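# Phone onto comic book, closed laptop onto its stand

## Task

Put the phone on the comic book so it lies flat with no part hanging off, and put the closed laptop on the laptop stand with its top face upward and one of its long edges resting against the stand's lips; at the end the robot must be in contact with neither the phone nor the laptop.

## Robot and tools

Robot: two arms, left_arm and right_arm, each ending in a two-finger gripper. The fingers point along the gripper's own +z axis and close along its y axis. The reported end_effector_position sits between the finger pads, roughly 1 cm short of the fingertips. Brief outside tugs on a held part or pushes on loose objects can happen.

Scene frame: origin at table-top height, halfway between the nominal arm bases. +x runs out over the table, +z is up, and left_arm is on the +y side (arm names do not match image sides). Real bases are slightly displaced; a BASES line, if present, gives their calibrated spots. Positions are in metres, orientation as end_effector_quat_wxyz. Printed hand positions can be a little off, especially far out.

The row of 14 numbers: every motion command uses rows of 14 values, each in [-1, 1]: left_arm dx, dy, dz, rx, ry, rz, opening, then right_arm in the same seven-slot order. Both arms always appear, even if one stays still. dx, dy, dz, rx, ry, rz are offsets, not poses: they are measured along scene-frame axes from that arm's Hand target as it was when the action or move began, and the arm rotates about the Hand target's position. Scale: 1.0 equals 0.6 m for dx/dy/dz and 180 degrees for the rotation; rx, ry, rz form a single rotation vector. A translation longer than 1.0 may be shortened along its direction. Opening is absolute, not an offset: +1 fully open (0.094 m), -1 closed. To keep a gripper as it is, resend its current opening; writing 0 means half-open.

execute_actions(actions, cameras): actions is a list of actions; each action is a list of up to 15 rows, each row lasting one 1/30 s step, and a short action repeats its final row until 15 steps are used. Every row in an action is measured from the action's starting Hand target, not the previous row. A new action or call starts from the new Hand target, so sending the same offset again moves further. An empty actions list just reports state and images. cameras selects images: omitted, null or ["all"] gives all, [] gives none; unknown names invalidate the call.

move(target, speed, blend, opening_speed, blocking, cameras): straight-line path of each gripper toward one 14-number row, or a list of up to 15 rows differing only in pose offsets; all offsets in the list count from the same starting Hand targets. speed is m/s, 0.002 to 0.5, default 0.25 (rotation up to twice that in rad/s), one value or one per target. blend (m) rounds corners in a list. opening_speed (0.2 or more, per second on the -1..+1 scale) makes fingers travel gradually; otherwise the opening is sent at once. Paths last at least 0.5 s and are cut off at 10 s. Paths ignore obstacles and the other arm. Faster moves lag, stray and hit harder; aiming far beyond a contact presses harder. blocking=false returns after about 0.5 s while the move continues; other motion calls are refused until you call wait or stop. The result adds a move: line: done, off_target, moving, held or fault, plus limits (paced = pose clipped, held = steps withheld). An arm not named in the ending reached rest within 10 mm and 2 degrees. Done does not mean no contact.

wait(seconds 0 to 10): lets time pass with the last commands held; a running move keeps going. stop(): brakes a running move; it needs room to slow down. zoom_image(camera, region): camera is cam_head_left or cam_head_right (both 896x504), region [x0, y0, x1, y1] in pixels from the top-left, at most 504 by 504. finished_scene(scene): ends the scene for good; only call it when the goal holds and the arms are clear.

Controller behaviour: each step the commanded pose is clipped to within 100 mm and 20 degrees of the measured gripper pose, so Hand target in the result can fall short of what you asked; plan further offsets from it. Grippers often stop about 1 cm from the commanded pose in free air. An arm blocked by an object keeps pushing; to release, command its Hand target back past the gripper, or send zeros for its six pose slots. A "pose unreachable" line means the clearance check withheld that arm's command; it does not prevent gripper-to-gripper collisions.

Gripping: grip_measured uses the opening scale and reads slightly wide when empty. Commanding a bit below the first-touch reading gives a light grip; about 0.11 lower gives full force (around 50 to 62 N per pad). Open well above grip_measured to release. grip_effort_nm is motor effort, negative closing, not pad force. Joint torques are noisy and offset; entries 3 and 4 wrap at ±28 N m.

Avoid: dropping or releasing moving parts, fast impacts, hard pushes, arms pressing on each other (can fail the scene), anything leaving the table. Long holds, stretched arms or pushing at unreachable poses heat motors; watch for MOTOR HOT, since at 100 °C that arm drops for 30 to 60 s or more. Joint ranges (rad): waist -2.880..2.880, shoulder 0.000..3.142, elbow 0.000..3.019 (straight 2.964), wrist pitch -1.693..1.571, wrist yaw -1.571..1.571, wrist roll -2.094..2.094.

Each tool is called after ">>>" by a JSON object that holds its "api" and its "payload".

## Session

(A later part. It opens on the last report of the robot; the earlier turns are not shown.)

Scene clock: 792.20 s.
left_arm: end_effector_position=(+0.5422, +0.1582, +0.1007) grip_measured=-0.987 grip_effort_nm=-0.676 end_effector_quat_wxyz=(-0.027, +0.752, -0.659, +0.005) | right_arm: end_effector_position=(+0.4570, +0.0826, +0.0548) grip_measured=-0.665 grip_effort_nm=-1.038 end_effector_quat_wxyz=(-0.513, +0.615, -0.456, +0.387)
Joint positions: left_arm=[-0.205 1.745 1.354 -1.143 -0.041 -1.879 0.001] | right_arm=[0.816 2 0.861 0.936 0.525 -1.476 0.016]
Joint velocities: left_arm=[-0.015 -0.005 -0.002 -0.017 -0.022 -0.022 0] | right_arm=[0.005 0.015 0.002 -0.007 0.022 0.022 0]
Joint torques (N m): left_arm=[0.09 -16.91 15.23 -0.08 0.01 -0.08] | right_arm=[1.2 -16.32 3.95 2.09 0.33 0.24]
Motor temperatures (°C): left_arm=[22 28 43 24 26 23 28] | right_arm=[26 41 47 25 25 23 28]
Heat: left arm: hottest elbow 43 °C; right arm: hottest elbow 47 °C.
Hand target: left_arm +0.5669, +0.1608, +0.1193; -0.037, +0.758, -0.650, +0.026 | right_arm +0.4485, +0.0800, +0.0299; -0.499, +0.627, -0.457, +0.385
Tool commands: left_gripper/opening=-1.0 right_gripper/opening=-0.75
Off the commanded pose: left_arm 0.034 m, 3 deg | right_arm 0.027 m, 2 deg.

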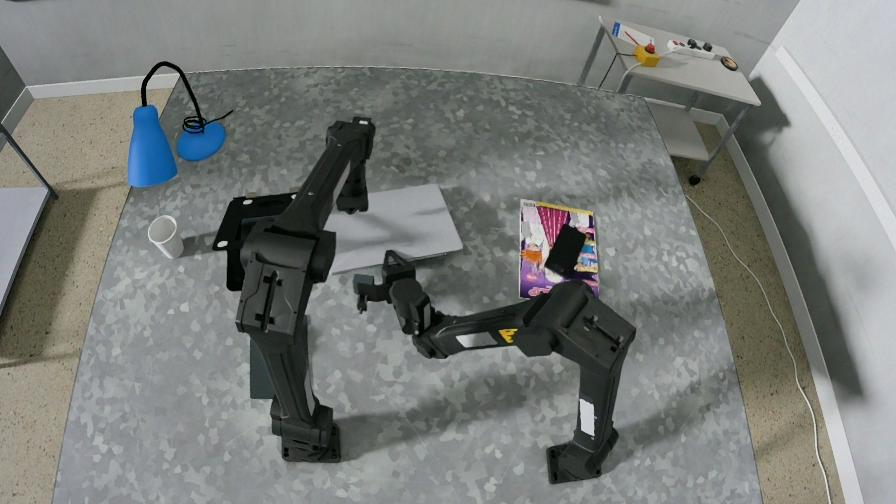

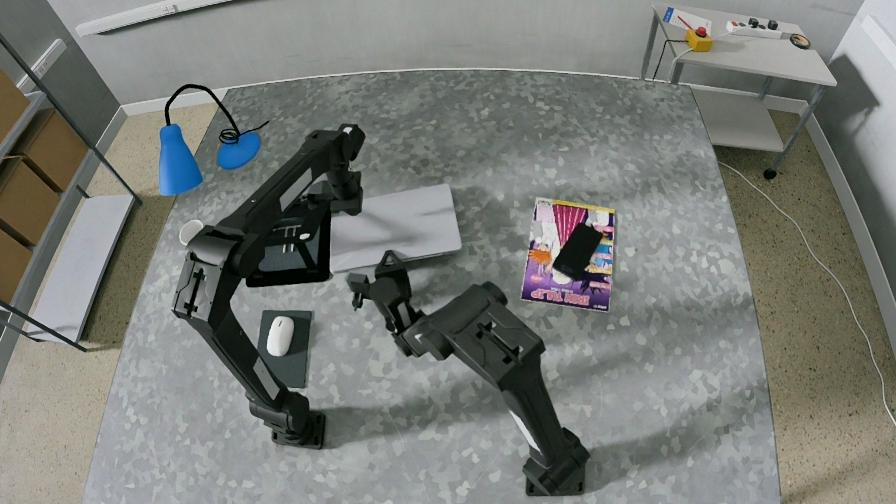

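>>> {"api": "move", "payload": {"target": [0,0,0,0,0,0,-1,0,0,-0.055,0,0,0,-0.75], "speed": 0.06}}

>>> {"api": "move", "payload": {"target": [0,0,-0.16,0,0,0,-1,0,0,0,0,0,0,-0.75], "speed": 0.08}}

Scene clock: 799.33 s.
left_arm: end_effector_position=(+0.5422, +0.1582, +0.1007) grip_measured=-0.987 grip_effort_nm=-0.676 end_effector_quat_wxyz=(-0.027, +0.752, -0.659, +0.005) | right_arm: end_effector_position=(+0.4543, +0.0842, +0.0456) grip_measured=-0.665 grip_effort_nm=-1.033 end_effector_quat_wxyz=(-0.529, +0.601, -0.451, +0.395)
Joint positions: left_arm=[-0.205 1.745 1.354 -1.143 -0.041 -1.879 0.001] | right_arm=[0.824 2.055 0.861 1.045 0.538 -1.491 0.016]
Joint velocities: left_arm=[-0.005 -0.024 -0.012 0.012 -0.022 0.037 0] | right_arm=[-0.005 -0.015 0.012 -0.007 -0.022 0.007 0]
Joint torques (N m): left_arm=[-1.03 -16.5 15.41 0.05 -0.04 -0.06] | right_arm=[0.67 -13.57 4.1 0.96 -0.05 0.38]
Motor temperatures (°C): left_arm=[22 28 43 24 26 23 28] | right_arm=[26 41 46 25 25 23 28]
Heat: left arm: hottest elbow 43 °C; right arm: hottest elbow 46 °C.
Hand target: left_arm +0.5669, +0.1608, +0.1193; -0.037, +0.758, -0.650, +0.026 | right_arm +0.4481, +0.0802, -0.0031; -0.499, +0.627, -0.457, +0.385
Off the commanded pose: left_arm 0.031 m, 3 deg | right_arm 0.049 m, 5 deg.
move: off_target (left_arm, right_arm)

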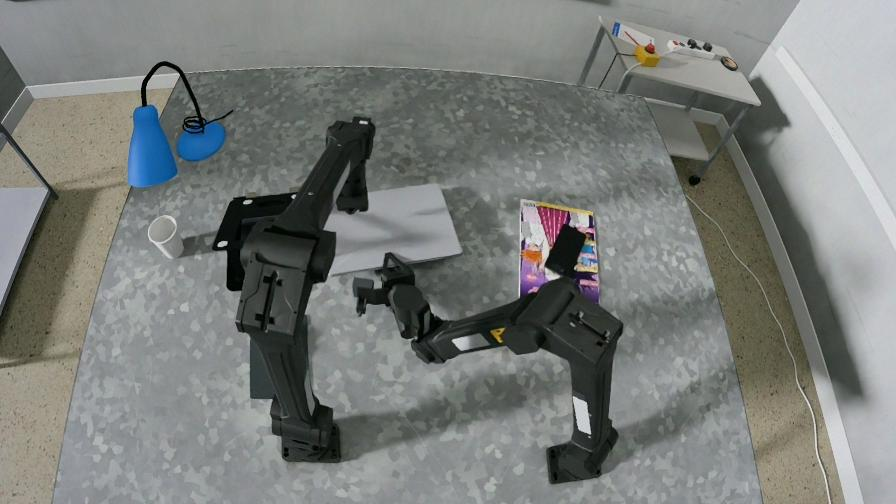

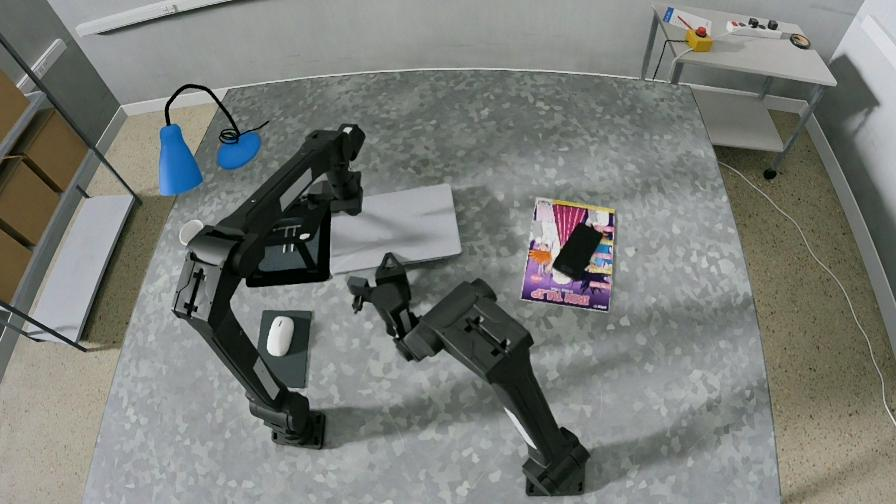

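Scene clock: 801.10 s.
left_arm: end_effector_position=(+0.5716, +0.1531, +0.0496) grip_measured=-0.987 grip_effort_nm=-0.676 end_effector_quat_wxyz=(-0.048, +0.751, -0.657, +0.041) | right_arm: end_effector_position=(+0.4542, +0.0843, +0.0453) grip_measured=-0.665 grip_effort_nm=-1.038 end_effector_quat_wxyz=(-0.529, +0.601, -0.450, +0.396)
Joint positions: left_arm=[-0.205 1.827 1.319 -0.943 -0.04 -1.879 0.001] | right_arm=[0.824 2.056 0.861 1.047 0.539 -1.494 0.016]
Joint velocities: left_arm=[-0.005 -0.005 -0.002 -0.012 -0.051 -0.007 0] | right_arm=[-0.005 -0.015 -0.022 -0.012 0.095 0.051 0]
Joint torques (N m): left_arm=[-0.09 -15.56 6.75 1.18 -0.02 -0.05] | right_arm=[0.67 -14.56 4.01 1.06 -0.07 0.41]
Motor temperatures (°C): left_arm=[22 28 43 24 26 23 28] | right_arm=[26 41 46 25 25 23 28]
Heat: left arm: hottest elbow 43 °C; right arm: hottest elbow 46 °C.
Hand target: left_arm +0.5656, +0.1604, +0.0235; -0.037, +0.759, -0.650, +0.026 | right_arm +0.4482, +0.0801, -0.0030; -0.499, +0.627, -0.457, +0.385
Off the commanded pose: left_arm 0.028 m, 2 deg | right_arm 0.049 m, 5 deg.
move: off_target (left_arm, right_arm)

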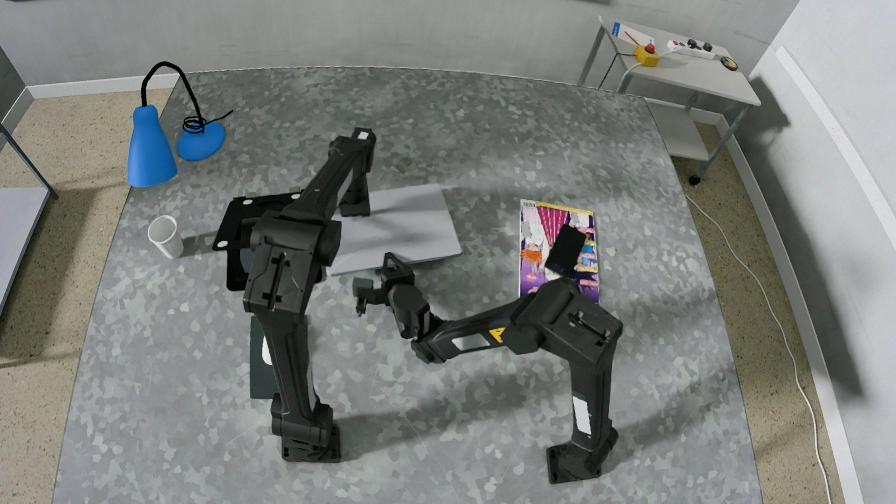

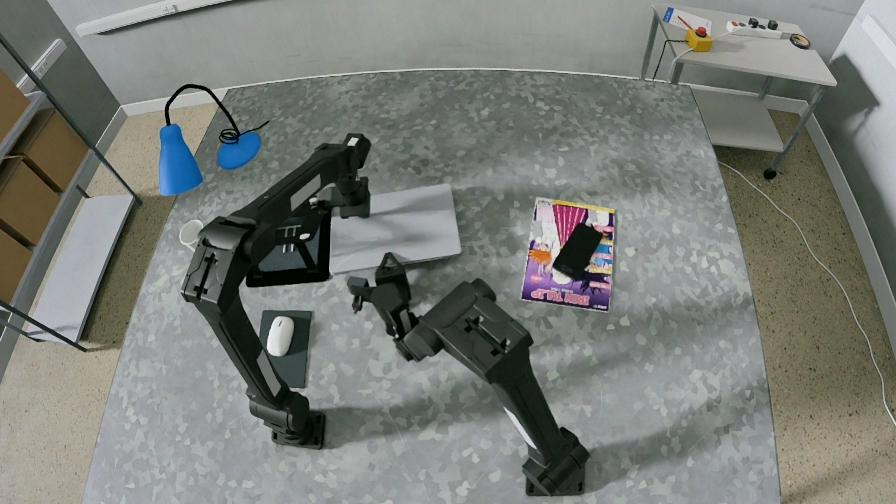

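>>> {"api": "move", "payload": {"target": [0,0,-0.09,0,0,0,-1,0,0,0.0,0,0,0,-0.75], "speed": 0.05}}

>>> {"api": "move", "payload": {"target": [0,0,0,0,0,0,-1,0,0,0.02,0,0,0,-0.45], "speed": 0.05, "opening_speed": 0.3}}

Scene clock: 807.93 s.
left_arm: end_effector_position=(+0.5813, +0.1514, +0.0450) grip_measured=-0.987 grip_effort_nm=-0.676 end_effector_quat_wxyz=(-0.067, +0.750, -0.654, +0.072) | right_arm: end_effector_position=(+0.4543, +0.0843, +0.0461) grip_measured=-0.665 grip_effort_nm=-1.038 end_effector_quat_wxyz=(-0.530, +0.600, -0.449, +0.396)
Joint positions: left_arm=[-0.205 1.818 1.283 -0.843 -0.04 -1.88 0.001] | right_arm=[0.824 2.056 0.861 1.05 0.539 -1.496 0.016]
Joint velocities: left_arm=[-0.005 -0.015 0.002 0.007 0.081 -0.051 0] | right_arm=[-0.015 -0.005 -0.002 0.007 0.037 -0.066 0.001]
Joint torques (N m): left_arm=[-0.38 -9.29 4.63 1.94 -0.02 -0.11] | right_arm=[0.67 -14.1 4.11 0.88 -0.07 0.43]
Motor temperatures (°C): left_arm=[22 29 42 24 26 23 28] | right_arm=[26 41 45 25 24 23 28]
Heat: left arm: hottest elbow 42 °C; right arm: hottest elbow 45 °C.
Hand target: left_arm +0.5650, +0.1602, -0.0302; -0.037, +0.759, -0.650, +0.026 | right_arm +0.4482, +0.0801, -0.0029; -0.500, +0.627, -0.457, +0.385
Off the commanded pose: left_arm 0.078 m, 6 deg | right_arm 0.050 m, 5 deg.
move: off_target (left_arm, right_arm)

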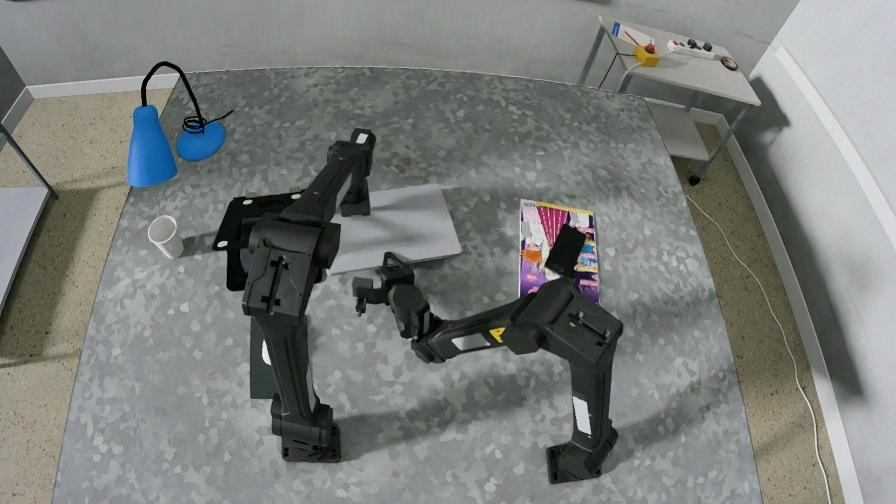

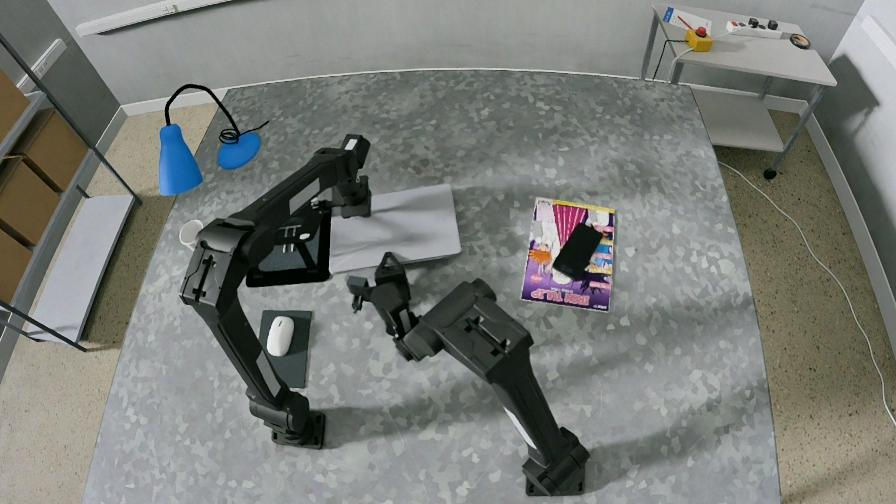

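Scene clock: 809.23 s.
left_arm: end_effector_position=(+0.5820, +0.1512, +0.0450) grip_measured=-0.987 grip_effort_nm=-0.672 end_effector_quat_wxyz=(-0.069, +0.750, -0.654, +0.076) | right_arm: end_effector_position=(+0.4538, +0.0850, +0.0437) grip_measured=-0.452 grip_effort_nm=0.042 end_effector_quat_wxyz=(-0.529, +0.602, -0.451, +0.392)
Joint positions: left_arm=[-0.205 1.816 1.278 -0.831 -0.04 -1.88 0.001] | right_arm=[0.824 2.056 0.861 1.04 0.533 -1.485 0.026]
Joint velocities: left_arm=[-0.005 -0.005 0.002 0.022 -0.081 0.022 0] | right_arm=[-0.005 -0.005 0.002 -0.007 -0.007 -0.022 0.001]
Joint torques (N m): left_arm=[-0.85 -9.23 5.07 1.72 0 -0.09] | right_arm=[0.62 -16.56 4.01 0.39 0.08 0.32]
Motor temperatures (°C): left_arm=[22 29 42 24 26 23 28] | right_arm=[26 40 45 25 24 23 28]
Heat: left arm: hottest elbow 42 °C; right arm: hottest elbow 45 °C.
Hand target: left_arm +0.5649, +0.1602, -0.0303; -0.037, +0.759, -0.650, +0.025 | right_arm +0.4483, +0.0800, +0.0091; -0.499, +0.627, -0.457, +0.385
Off the commanded pose: left_arm 0.078 m, 7 deg | right_arm 0.035 m, 5 deg.
move: off_target (left_arm, right_arm)

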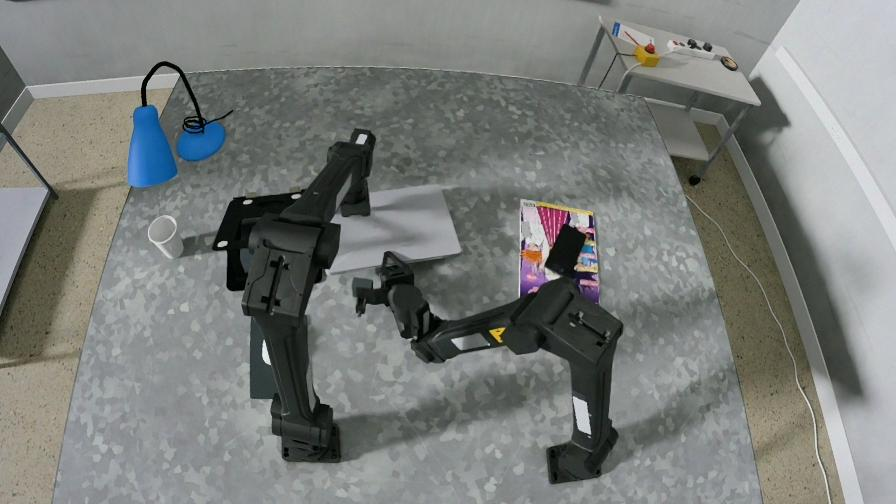

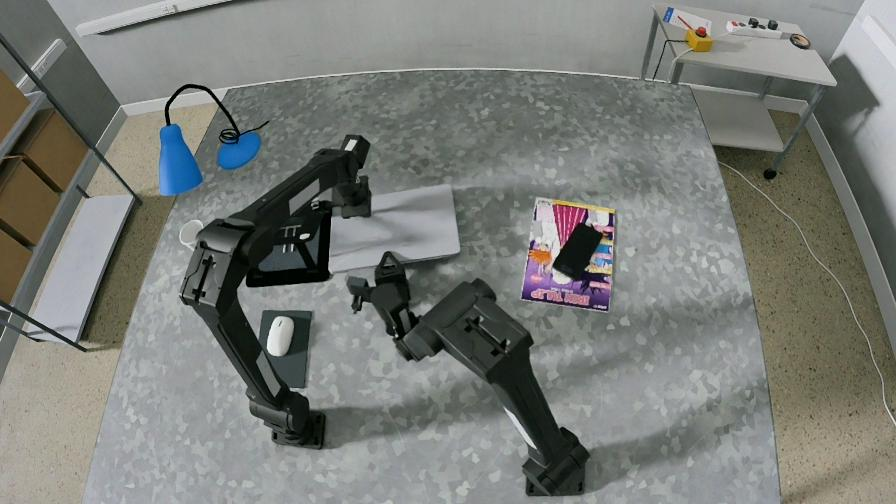

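>>> {"api": "move", "payload": {"target": [0,0,0,0,0,0,-1,0.057,-0.21,0,0,0,0,-0.45], "speed": 0.07}}

Scene clock: 814.37 s.
left_arm: end_effector_position=(+0.5830, +0.1511, +0.0446) grip_measured=-0.987 grip_effort_nm=-0.672 end_effector_quat_wxyz=(-0.071, +0.750, -0.653, +0.079) | right_arm: end_effector_position=(+0.4850, -0.0173, +0.0442) grip_measured=-0.451 grip_effort_nm=0.022 end_effector_quat_wxyz=(-0.540, +0.609, -0.437, +0.384)
Joint positions: left_arm=[-0.205 1.816 1.276 -0.823 -0.04 -1.88 0.001] | right_arm=[0.592 2.02 0.726 1.166 0.265 -1.534 0.026]
Joint velocities: left_arm=[-0.005 -0.005 -0.002 -0.002 -0.037 0.007 0] | right_arm=[-0.015 0.015 0.002 -0.002 -0.007 -0.081 0]
Joint torques (N m): left_arm=[-1.03 -8.88 5.45 1.31 -0.03 -0.05] | right_arm=[-1.85 -15.44 1.2 1.03 0.32 0.18]
Motor temperatures (°C): left_arm=[22 28 42 24 26 23 28] | right_arm=[26 40 44 25 24 23 27]
Heat: left arm: hottest elbow 42 °C; right arm: hottest elbow 44 °C.
Hand target: left_arm +0.5650, +0.1602, -0.0302; -0.037, +0.758, -0.650, +0.026 | right_arm +0.4805, -0.0464, +0.0086; -0.500, +0.627, -0.457, +0.385
Off the commanded pose: left_arm 0.078 m, 7 deg | right_arm 0.045 m, 6 deg.
move: off_target (left_arm, right_arm)

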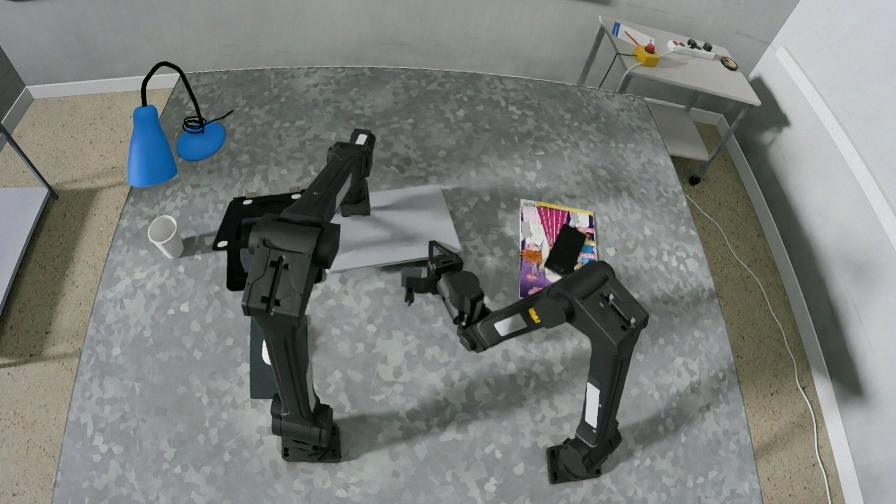

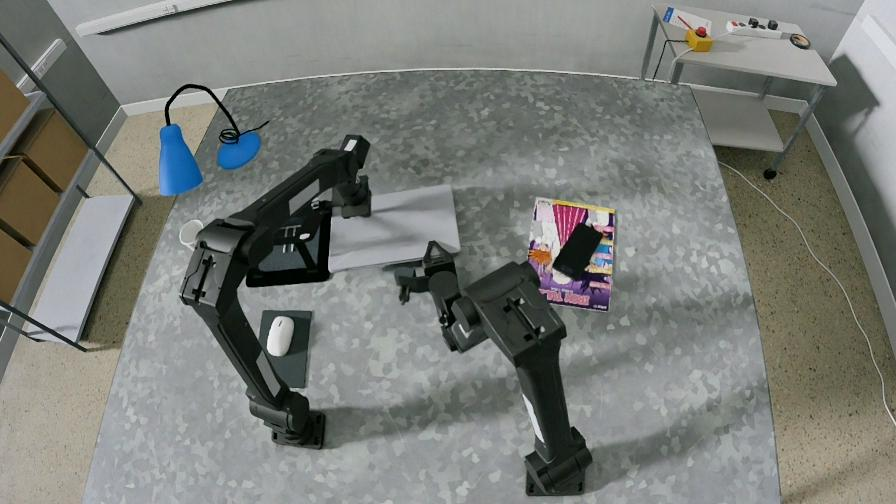

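>>> {"api": "move", "payload": {"target": [0,0,0,0,0,0,-1,0.075,0.03,0,0,0,0,-0.45], "speed": 0.06, "cameras": ["cam_head_right"]}}

>>> {"api": "move", "payload": {"target": [0,0,0,0,0,0,-1,0,0,0,0,0,0,-0.75], "opening_speed": 0.4}}

Scene clock: 817.87 s.
left_arm: end_effector_position=(+0.5867, +0.1515, +0.0416) grip_measured=-0.987 grip_effort_nm=-0.676 end_effector_quat_wxyz=(-0.073, +0.750, -0.652, +0.083) | right_arm: end_effector_position=(+0.5168, -0.0212, +0.0486) grip_measured=-0.451 grip_effort_nm=0.027 end_effector_quat_wxyz=(-0.532, +0.606, -0.445, +0.389)
Joint positions: left_arm=[-0.203 1.823 1.276 -0.806 -0.04 -1.88 0.001] | right_arm=[0.554 2.026 0.798 1.093 0.252 -1.535 0.026]
Joint velocities: left_arm=[-0.005 -0.015 0.007 -0.007 -0.022 -0.081 0] | right_arm=[-0.005 0.005 -0.012 -0.007 0.022 -0.051 0]
Joint torques (N m): left_arm=[-0.67 -9.82 5.85 0.64 0 -0.06] | right_arm=[-0.73 -13.74 5.96 0.53 0.04 0.09]
Motor temperatures (°C): left_arm=[22 28 41 24 26 23 28] | right_arm=[26 40 44 25 24 23 27]
Heat: left arm: hottest elbow 41 °C; right arm: hottest elbow 44 °C.
Hand target: left_arm +0.5650, +0.1602, -0.0302; -0.037, +0.759, -0.650, +0.026 | right_arm +0.5257, -0.0291, +0.0083; -0.500, +0.627, -0.457, +0.385
Off the commanded pose: left_arm 0.076 m, 8 deg | right_arm 0.042 m, 5 deg.
move: off_target (left_arm, right_arm)
Images, in order (width x height): cam_head_right 896x504.

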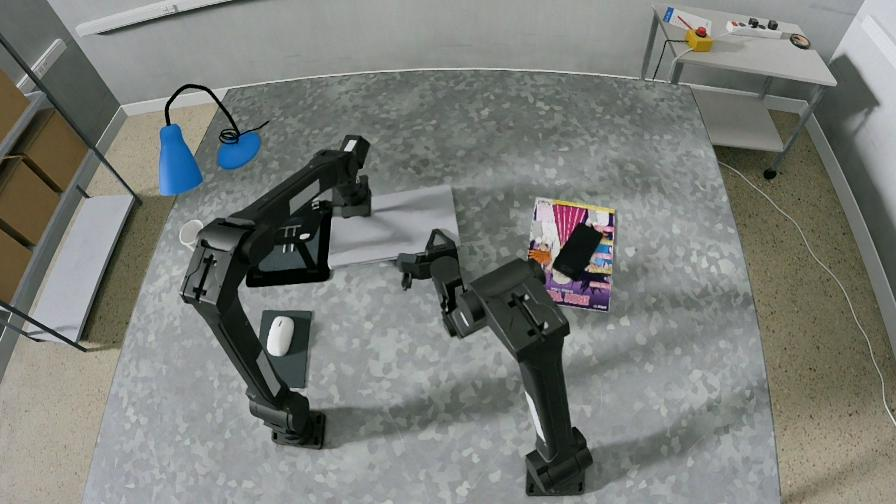

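Scene clock: 818.83 s.
left_arm: end_effector_position=(+0.5867, +0.1515, +0.0416) grip_measured=-0.987 grip_effort_nm=-0.676 end_effector_quat_wxyz=(-0.073, +0.750, -0.652, +0.083) | right_arm: end_effector_position=(+0.5183, -0.0206, +0.0501) grip_measured=-0.659 grip_effort_nm=-1.013 end_effector_quat_wxyz=(-0.534, +0.605, -0.445, +0.390)
Joint positions: left_arm=[-0.203 1.823 1.276 -0.806 -0.04 -1.88 0.001] | right_arm=[0.554 2.026 0.803 1.092 0.252 -1.535 0.016]
Joint velocities: left_arm=[-0.015 -0.005 -0.012 -0.007 0.081 0.007 0.001] | right_arm=[0.005 -0.015 0.002 -0.007 -0.051 -0.007 0]
Joint torques (N m): left_arm=[-0.79 -10.05 5.78 0.73 -0.05 -0.11] | right_arm=[-0.67 -13.39 5.7 0.49 0.02 0.15]
Motor temperatures (°C): left_arm=[22 28 41 24 26 23 28] | right_arm=[26 40 44 25 24 23 27]
Heat: left arm: hottest elbow 41 °C; right arm: hottest elbow 44 °C.
Hand target: left_arm +0.5650, +0.1602, -0.0302; -0.037, +0.758, -0.650, +0.026 | right_arm +0.5257, -0.0290, +0.0083; -0.500, +0.627, -0.457, +0.385
Off the commanded pose: left_arm 0.076 m, 8 deg | right_arm 0.043 m, 5 deg.
move: off_target (left_arm, right_arm)

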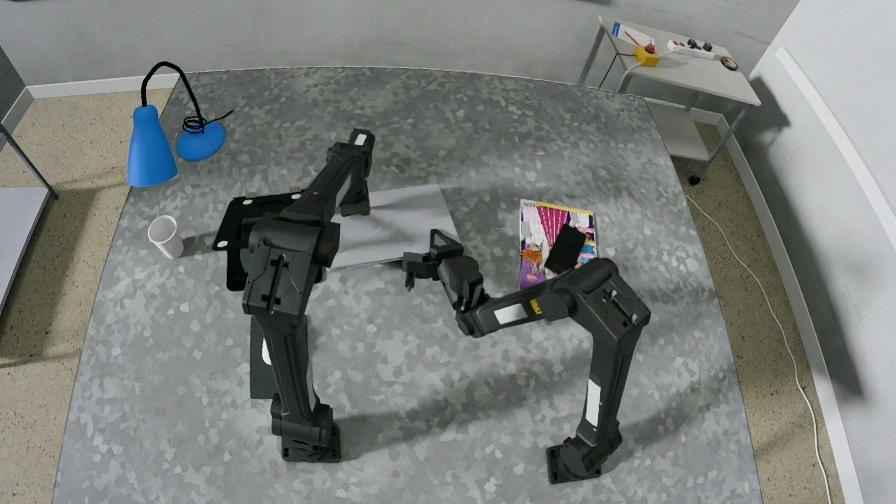

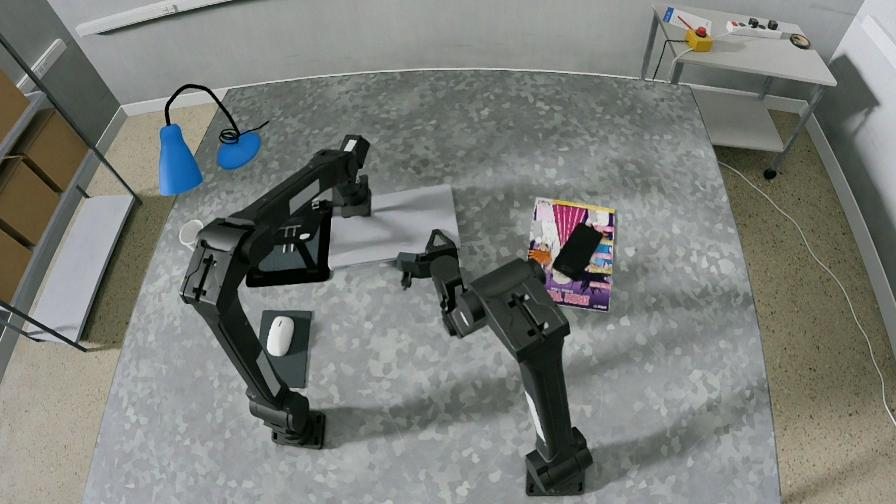

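>>> {"api": "zoom_image", "payload": {"camera": "cam_head_right", "region": [240, 160, 500, 310]}}

>>> {"api": "zoom_image", "payload": {"camera": "cam_head_left", "region": [200, 150, 500, 320]}}

Scaled by 1.938.

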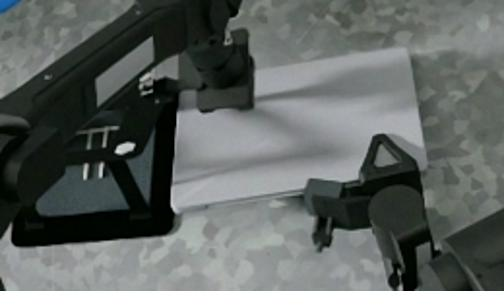

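Scaled by 1.680.

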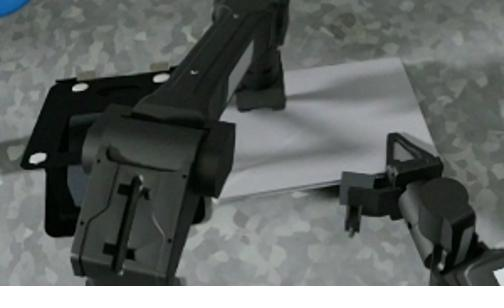

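>>> {"api": "move", "payload": {"target": [0,0,0.3,0,0,0,-1,0,0,0,0,0,0,-0.75], "speed": 0.15, "cameras": []}}

>>> {"api": "move", "payload": {"target": [0,0,0,0,0,0,-1,-0.02,-0.16,0.01,0,0,0,-0.75], "speed": 0.07}}

Scene clock: 829.97 s.
left_arm: end_effector_position=(+0.5457, +0.1593, +0.1212) grip_measured=-0.987 grip_effort_nm=-0.676 end_effector_quat_wxyz=(-0.022, +0.753, -0.657, -0.002) | right_arm: end_effector_position=(+0.5187, -0.0215, +0.0488) grip_measured=-0.663 grip_effort_nm=-1.043 end_effector_quat_wxyz=(-0.533, +0.605, -0.445, +0.389)
Joint positions: left_arm=[-0.202 1.744 1.41 -1.217 -0.04 -1.88 0.001] | right_arm=[0.551 2.028 0.803 1.092 0.249 -1.535 0.016]
Joint velocities: left_arm=[0.005 -0.005 -0.002 -0.002 0.037 -0.095 -0.001] | right_arm=[0.005 -0.024 0.002 0.002 0.037 0.007 -0.001]
Joint torques (N m): left_arm=[-1.32 -18.32 15.19 -0.12 0.01 0] | right_arm=[-0.5 -13.8 5.71 0.51 0.11 0.15]
Motor temperatures (°C): left_arm=[22 28 40 24 26 23 28] | right_arm=[26 40 44 25 24 23 28]
Heat: left arm: hottest elbow 40 °C; right arm: hottest elbow 44 °C.
Hand target: left_arm +0.5672, +0.1610, +0.1492; -0.037, +0.759, -0.650, +0.025 | right_arm +0.5257, -0.0291, +0.0082; -0.500, +0.627, -0.457, +0.385
Off the commanded pose: left_arm 0.035 m, 4 deg | right_arm 0.042 m, 5 deg.
move: off_target (left_arm, right_arm)
No camera images: "cameras" was empty.

Scene clock: 831.80 s.
left_arm: end_effector_position=(+0.5457, +0.1593, +0.1212) grip_measured=-0.987 grip_effort_nm=-0.676 end_effector_quat_wxyz=(-0.022, +0.753, -0.657, -0.002) | right_arm: end_effector_position=(+0.5118, -0.0791, +0.0463) grip_measured=-0.664 grip_effort_nm=-1.043 end_effector_quat_wxyz=(-0.548, +0.620, -0.420, +0.373)
Joint positions: left_arm=[-0.202 1.744 1.41 -1.217 -0.04 -1.88 0.001] | right_arm=[0.414 2.008 0.703 1.182 0.041 -1.567 0.016]
Joint velocities: left_arm=[-0.005 -0.005 -0.007 0.002 0.051 -0.037 0] | right_arm=[0.005 -0.005 0.002 0.022 -0.037 0.051 0]
Joint torques (N m): left_arm=[-0.44 -18.37 15.05 0.01 0.02 -0.04] | right_arm=[-3.6 -15.79 1.22 0.76 1.1 0.06]
Motor temperatures (°C): left_arm=[22 29 40 24 26 23 28] | right_arm=[26 40 43 25 24 23 28]
Heat: left arm: hottest elbow 40 °C; right arm: hottest elbow 43 °C.
Hand target: left_arm +0.5672, +0.1610, +0.1492; -0.037, +0.759, -0.650, +0.025 | right_arm +0.5123, -0.1247, +0.0142; -0.500, +0.627, -0.457, +0.386
Off the commanded pose: left_arm 0.035 m, 4 deg | right_arm 0.056 m, 7 deg.
move: off_target (left_arm, right_arm)

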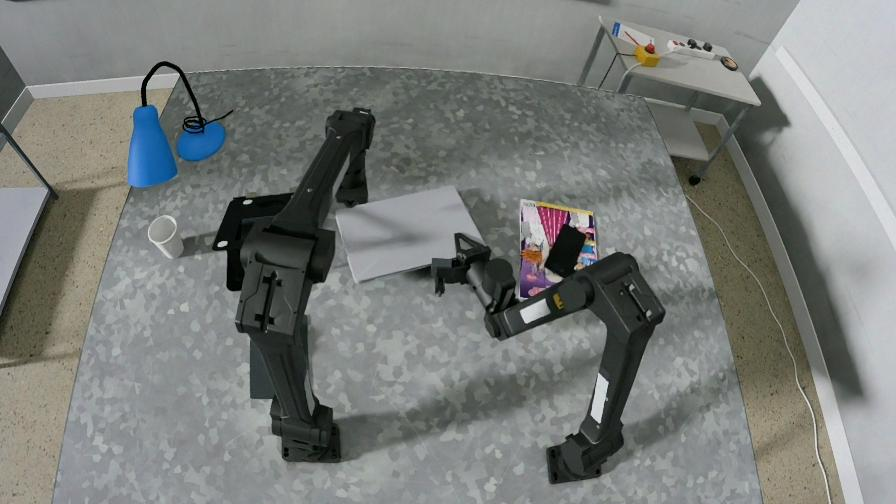

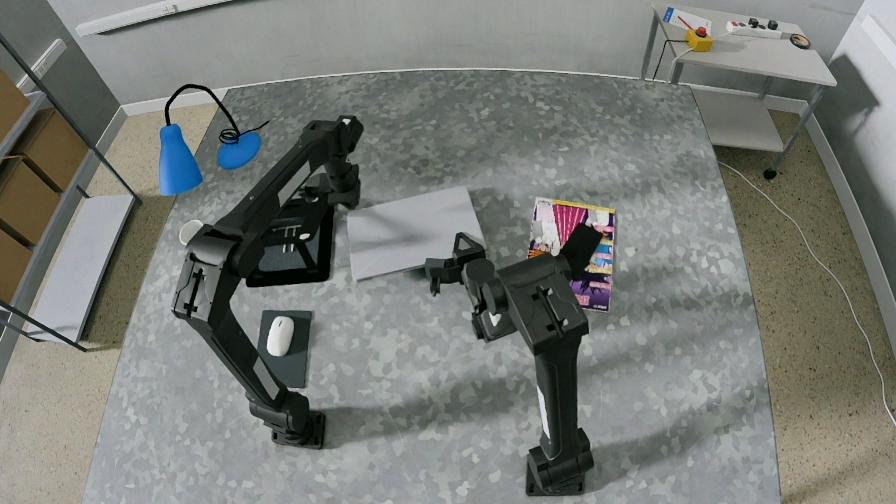

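>>> {"api": "zoom_image", "payload": {"camera": "cam_head_left", "region": [320, 170, 500, 310]}}

Scaled by 2.800.

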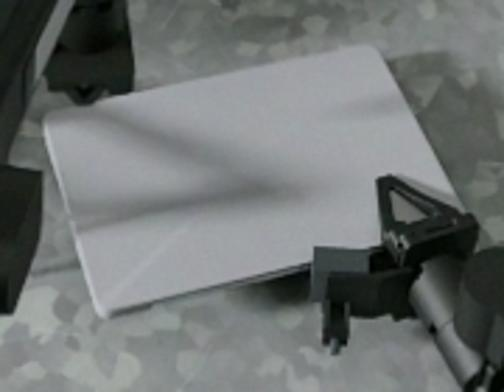

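>>> {"api": "move", "payload": {"target": [0,0,0,0,0,0,-1,-0.02,0.03,0.12,0.043,0.0115,0,-0.75], "speed": 0.06}}

>>> {"api": "zoom_image", "payload": {"camera": "cam_head_left", "region": [320, 170, 500, 310]}}

Scene clock: 843.40 s.
left_arm: end_effector_position=(+0.5457, +0.1593, +0.1212) grip_measured=-0.987 grip_effort_nm=-0.672 end_effector_quat_wxyz=(-0.022, +0.753, -0.657, -0.002) | right_arm: end_effector_position=(+0.4956, -0.0934, +0.0598) grip_measured=-0.664 grip_effort_nm=-1.038 end_effector_quat_wxyz=(-0.511, +0.635, -0.466, +0.345)
Joint positions: left_arm=[-0.202 1.744 1.41 -1.217 -0.04 -1.88 0.001] | right_arm=[0.411 1.852 0.648 0.96 0.071 -1.514 0.016]
Joint velocities: left_arm=[-0.005 0.005 -0.017 -0.002 -0.051 -0.037 0] | right_arm=[0.005 0.005 -0.017 -0.007 0.007 0.007 0]
Joint torques (N m): left_arm=[-0.62 -17.55 15.24 0.03 -0.01 -0.03] | right_arm=[-1.14 -20.66 4.05 1.58 0.24 0.88]
Motor temperatures (°C): left_arm=[22 29 41 24 26 23 28] | right_arm=[26 40 42 25 25 23 28]
Heat: left arm: hottest elbow 41 °C; right arm: hottest elbow 42 °C.
Hand target: left_arm +0.5672, +0.1610, +0.1492; -0.037, +0.759, -0.650, +0.025 | right_arm +0.5014, -0.1071, +0.0863; -0.533, +0.599, -0.491, +0.343
Off the commanded pose: left_arm 0.035 m, 4 deg | right_arm 0.030 m, 6 deg.
move: off_target (left_arm, right_arm)

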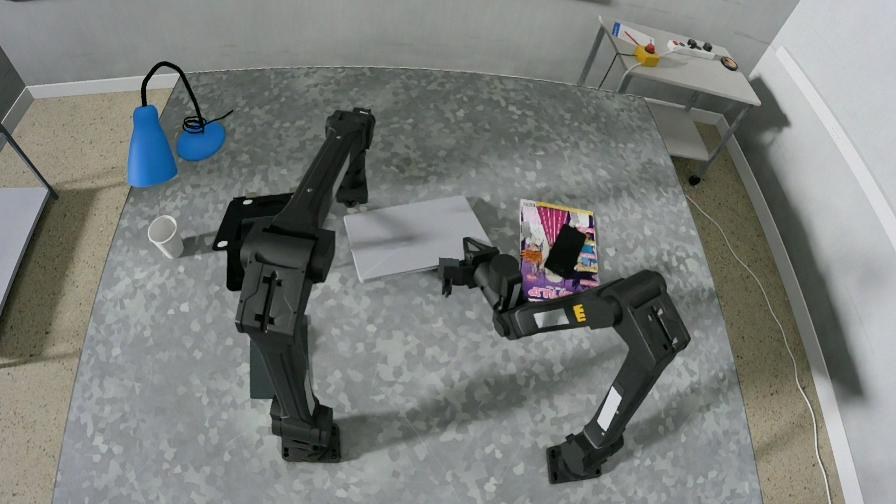

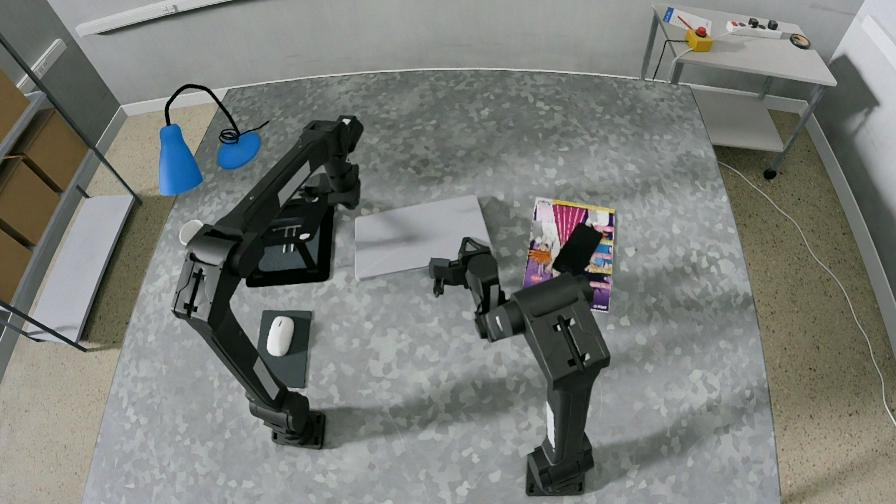

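Scaled by 2.800.

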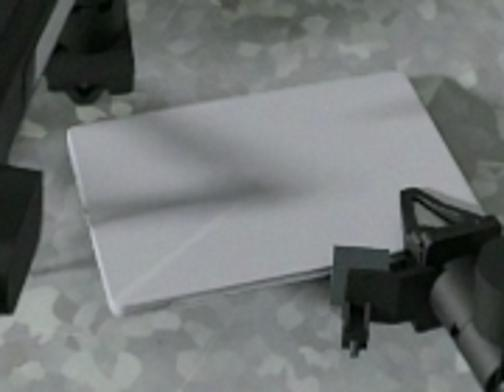

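>>> {"api": "move", "payload": {"target": [0,0,0.0,0,0,0,-1,0.085,-0.06,0.03,0,0,-0.083,-0.75], "speed": 0.07}}

>>> {"api": "zoom_image", "payload": {"camera": "cam_head_left", "region": [320, 170, 500, 310]}}

Scene clock: 868.83 s.
left_arm: end_effector_position=(+0.5457, +0.1593, +0.1212) grip_measured=-0.987 grip_effort_nm=-0.672 end_effector_quat_wxyz=(-0.022, +0.753, -0.657, -0.002) | right_arm: end_effector_position=(+0.5174, -0.1255, +0.0641) grip_measured=-0.664 grip_effort_nm=-1.038 end_effector_quat_wxyz=(-0.458, +0.588, -0.542, +0.389)
Joint positions: left_arm=[-0.202 1.744 1.41 -1.217 -0.04 -1.88 0.001] | right_arm=[0.406 1.828 0.694 0.841 0.278 -1.448 0.016]
Joint velocities: left_arm=[0.015 0.005 -0.007 -0.007 -0.037 0.037 0] | right_arm=[-0.005 -0.005 -0.007 0.007 0.007 0.051 -0.001]
Joint torques (N m): left_arm=[-0.79 -18.02 15.32 0.02 -0.02 -0.01] | right_arm=[-2.43 -19.08 9.47 1.54 1.05 0.73]
Motor temperatures (°C): left_arm=[22 30 43 24 26 23 28] | right_arm=[26 40 41 25 25 24 28]
Heat: left arm: hottest elbow 43 °C; right arm: hottest elbow 41 °C.
Hand target: left_arm +0.5672, +0.1610, +0.1492; -0.037, +0.759, -0.650, +0.025 | right_arm +0.5525, -0.1436, +0.1033; -0.483, +0.530, -0.565, +0.408
Off the commanded pose: left_arm 0.035 m, 4 deg | right_arm 0.056 m, 8 deg.
move: off_target (left_arm, right_arm)

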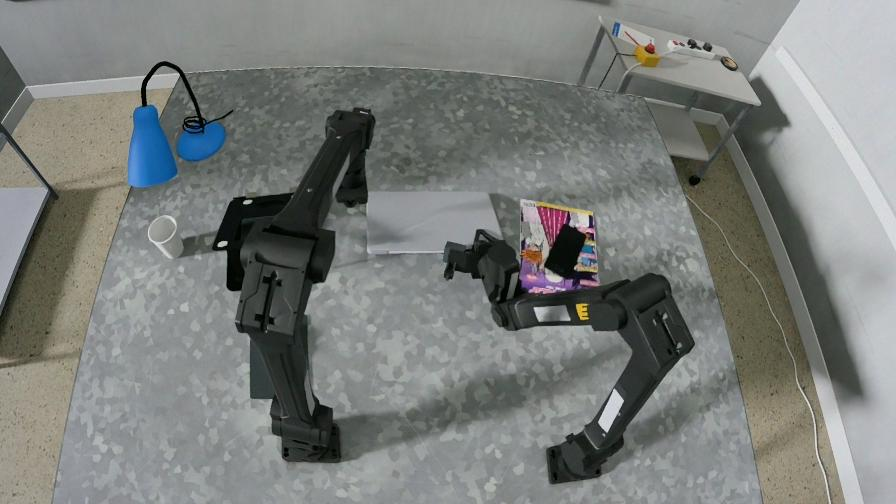

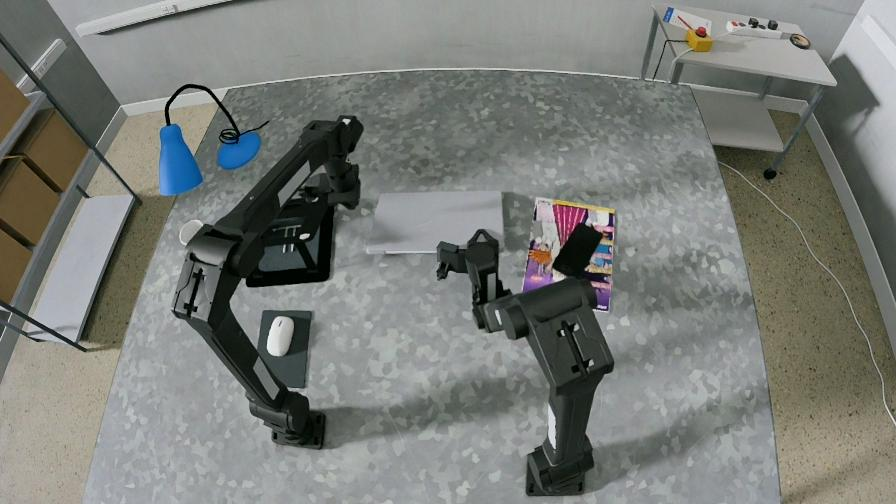

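Scaled by 2.800.

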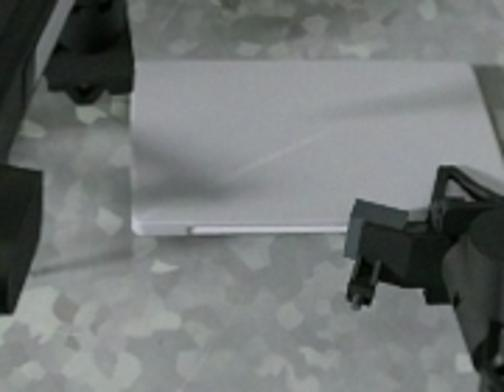

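>>> {"api": "move", "payload": {"target": [[-0.353,-0.127,0.1,0.0335,-0.3817,-0.0355,0.5,0,0,0,0,0,0,-0.75]], "speed": 0.2}}

Scene clock: 885.27 s.
left_arm: end_effector_position=(+0.3569, +0.0916, +0.2100) grip_measured=+0.498 grip_effort_nm=0.129 end_effector_quat_wxyz=(-0.427, +0.584, -0.552, +0.415) | right_arm: end_effector_position=(+0.5175, -0.1255, +0.0643) grip_measured=-0.664 grip_effort_nm=-1.038 end_effector_quat_wxyz=(-0.458, +0.588, -0.542, +0.389)
Joint positions: left_arm=[-0.805 0.815 0.376 0.019 -0.774 -1.888 0.07] | right_arm=[0.406 1.828 0.695 0.841 0.278 -1.448 0.016]
Joint velocities: left_arm=[-0.005 -0.005 0.002 -0.002 0.037 -0.007 -0.001] | right_arm=[-0.005 0.005 -0.012 -0.002 -0.007 -0.051 0.001]
Joint torques (N m): left_arm=[-3.25 -4.95 9.84 2.45 -0.34 0.16] | right_arm=[-2.55 -18.96 9.5 1.44 1.05 0.73]
Motor temperatures (°C): left_arm=[22 30 43 24 26 23 28] | right_arm=[26 41 42 25 26 24 28]
Heat: left arm: hottest elbow 43 °C; right arm: hottest elbow 42 °C.
Hand target: left_arm +0.3535, +0.0885, +0.2128; -0.427, +0.578, -0.551, +0.424 | right_arm +0.5527, -0.1436, +0.1035; -0.483, +0.530, -0.565, +0.408
Off the commanded pose: left_arm 0.007 m, 2 deg | right_arm 0.056 m, 8 deg.
move: off_target (right_arm)

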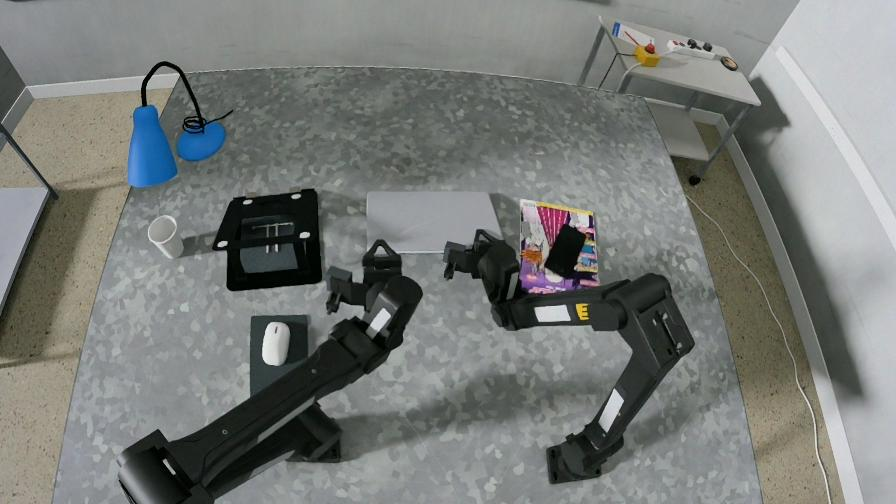

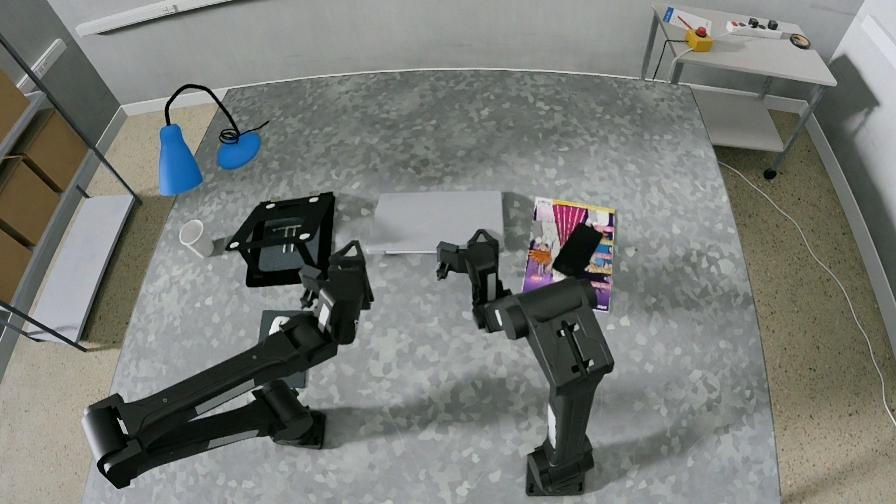

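>>> {"api": "move", "payload": {"target": [0,0,-0.19,0,0,0,0.5,0,0,0,0,0,0,-0.75], "speed": 0.15}}

>>> {"api": "zoom_image", "payload": {"camera": "cam_head_right", "region": [240, 160, 500, 360]}}

Scene clock: 891.23 s.
left_arm: end_effector_position=(+0.3554, +0.0929, +0.1029) grip_measured=+0.498 grip_effort_nm=0.125 end_effector_quat_wxyz=(-0.426, +0.584, -0.545, +0.424) | right_arm: end_effector_position=(+0.5175, -0.1255, +0.0643) grip_measured=-0.664 grip_effort_nm=-1.038 end_effector_quat_wxyz=(-0.458, +0.588, -0.542, +0.389)
Joint positions: left_arm=[-0.805 1.242 0.19 0.656 -0.772 -1.886 0.07] | right_arm=[0.406 1.828 0.695 0.841 0.278 -1.448 0.016]
Joint velocities: left_arm=[-0.005 -0.005 0.002 0.007 0.066 -0.095 -0.001] | right_arm=[-0.015 -0.005 -0.002 0.002 -0.051 0.022 0.001]
Joint torques (N m): left_arm=[-2.02 -4.89 5.82 2.25 -0.3 0.21] | right_arm=[-2.61 -19.14 9.47 1.44 1.06 0.73]
Motor temperatures (°C): left_arm=[22 30 43 24 26 23 28] | right_arm=[26 41 43 25 26 24 28]
Heat: left arm: hottest elbow 43 °C; right arm: hottest elbow 43 °C.
Hand target: left_arm +0.3519, +0.0911, +0.0998; -0.427, +0.578, -0.551, +0.424 | right_arm +0.5527, -0.1436, +0.1035; -0.483, +0.530, -0.565, +0.408
Off the commanded pose: left_arm 0.006 m, 1 deg | right_arm 0.056 m, 8 deg.
move: off_target (right_arm)

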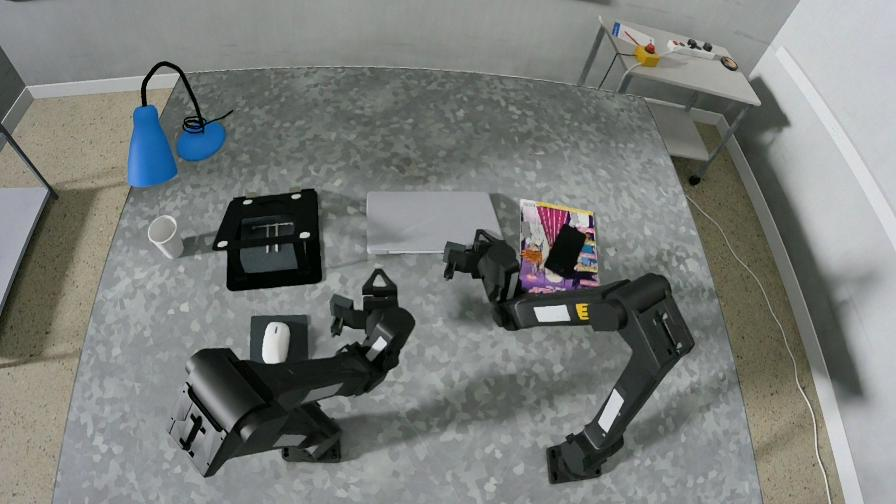

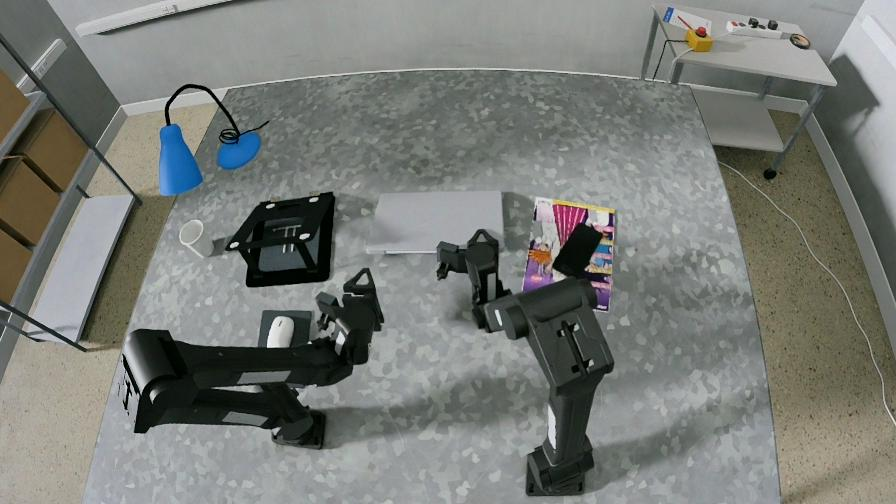

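Scaled by 1.938.

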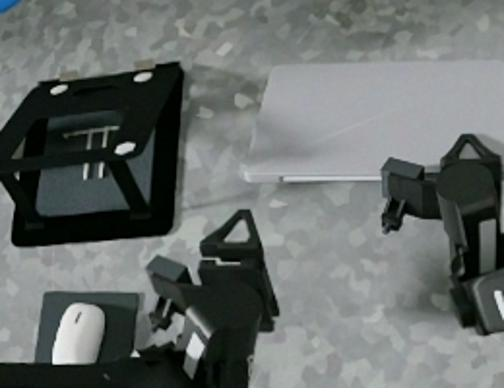

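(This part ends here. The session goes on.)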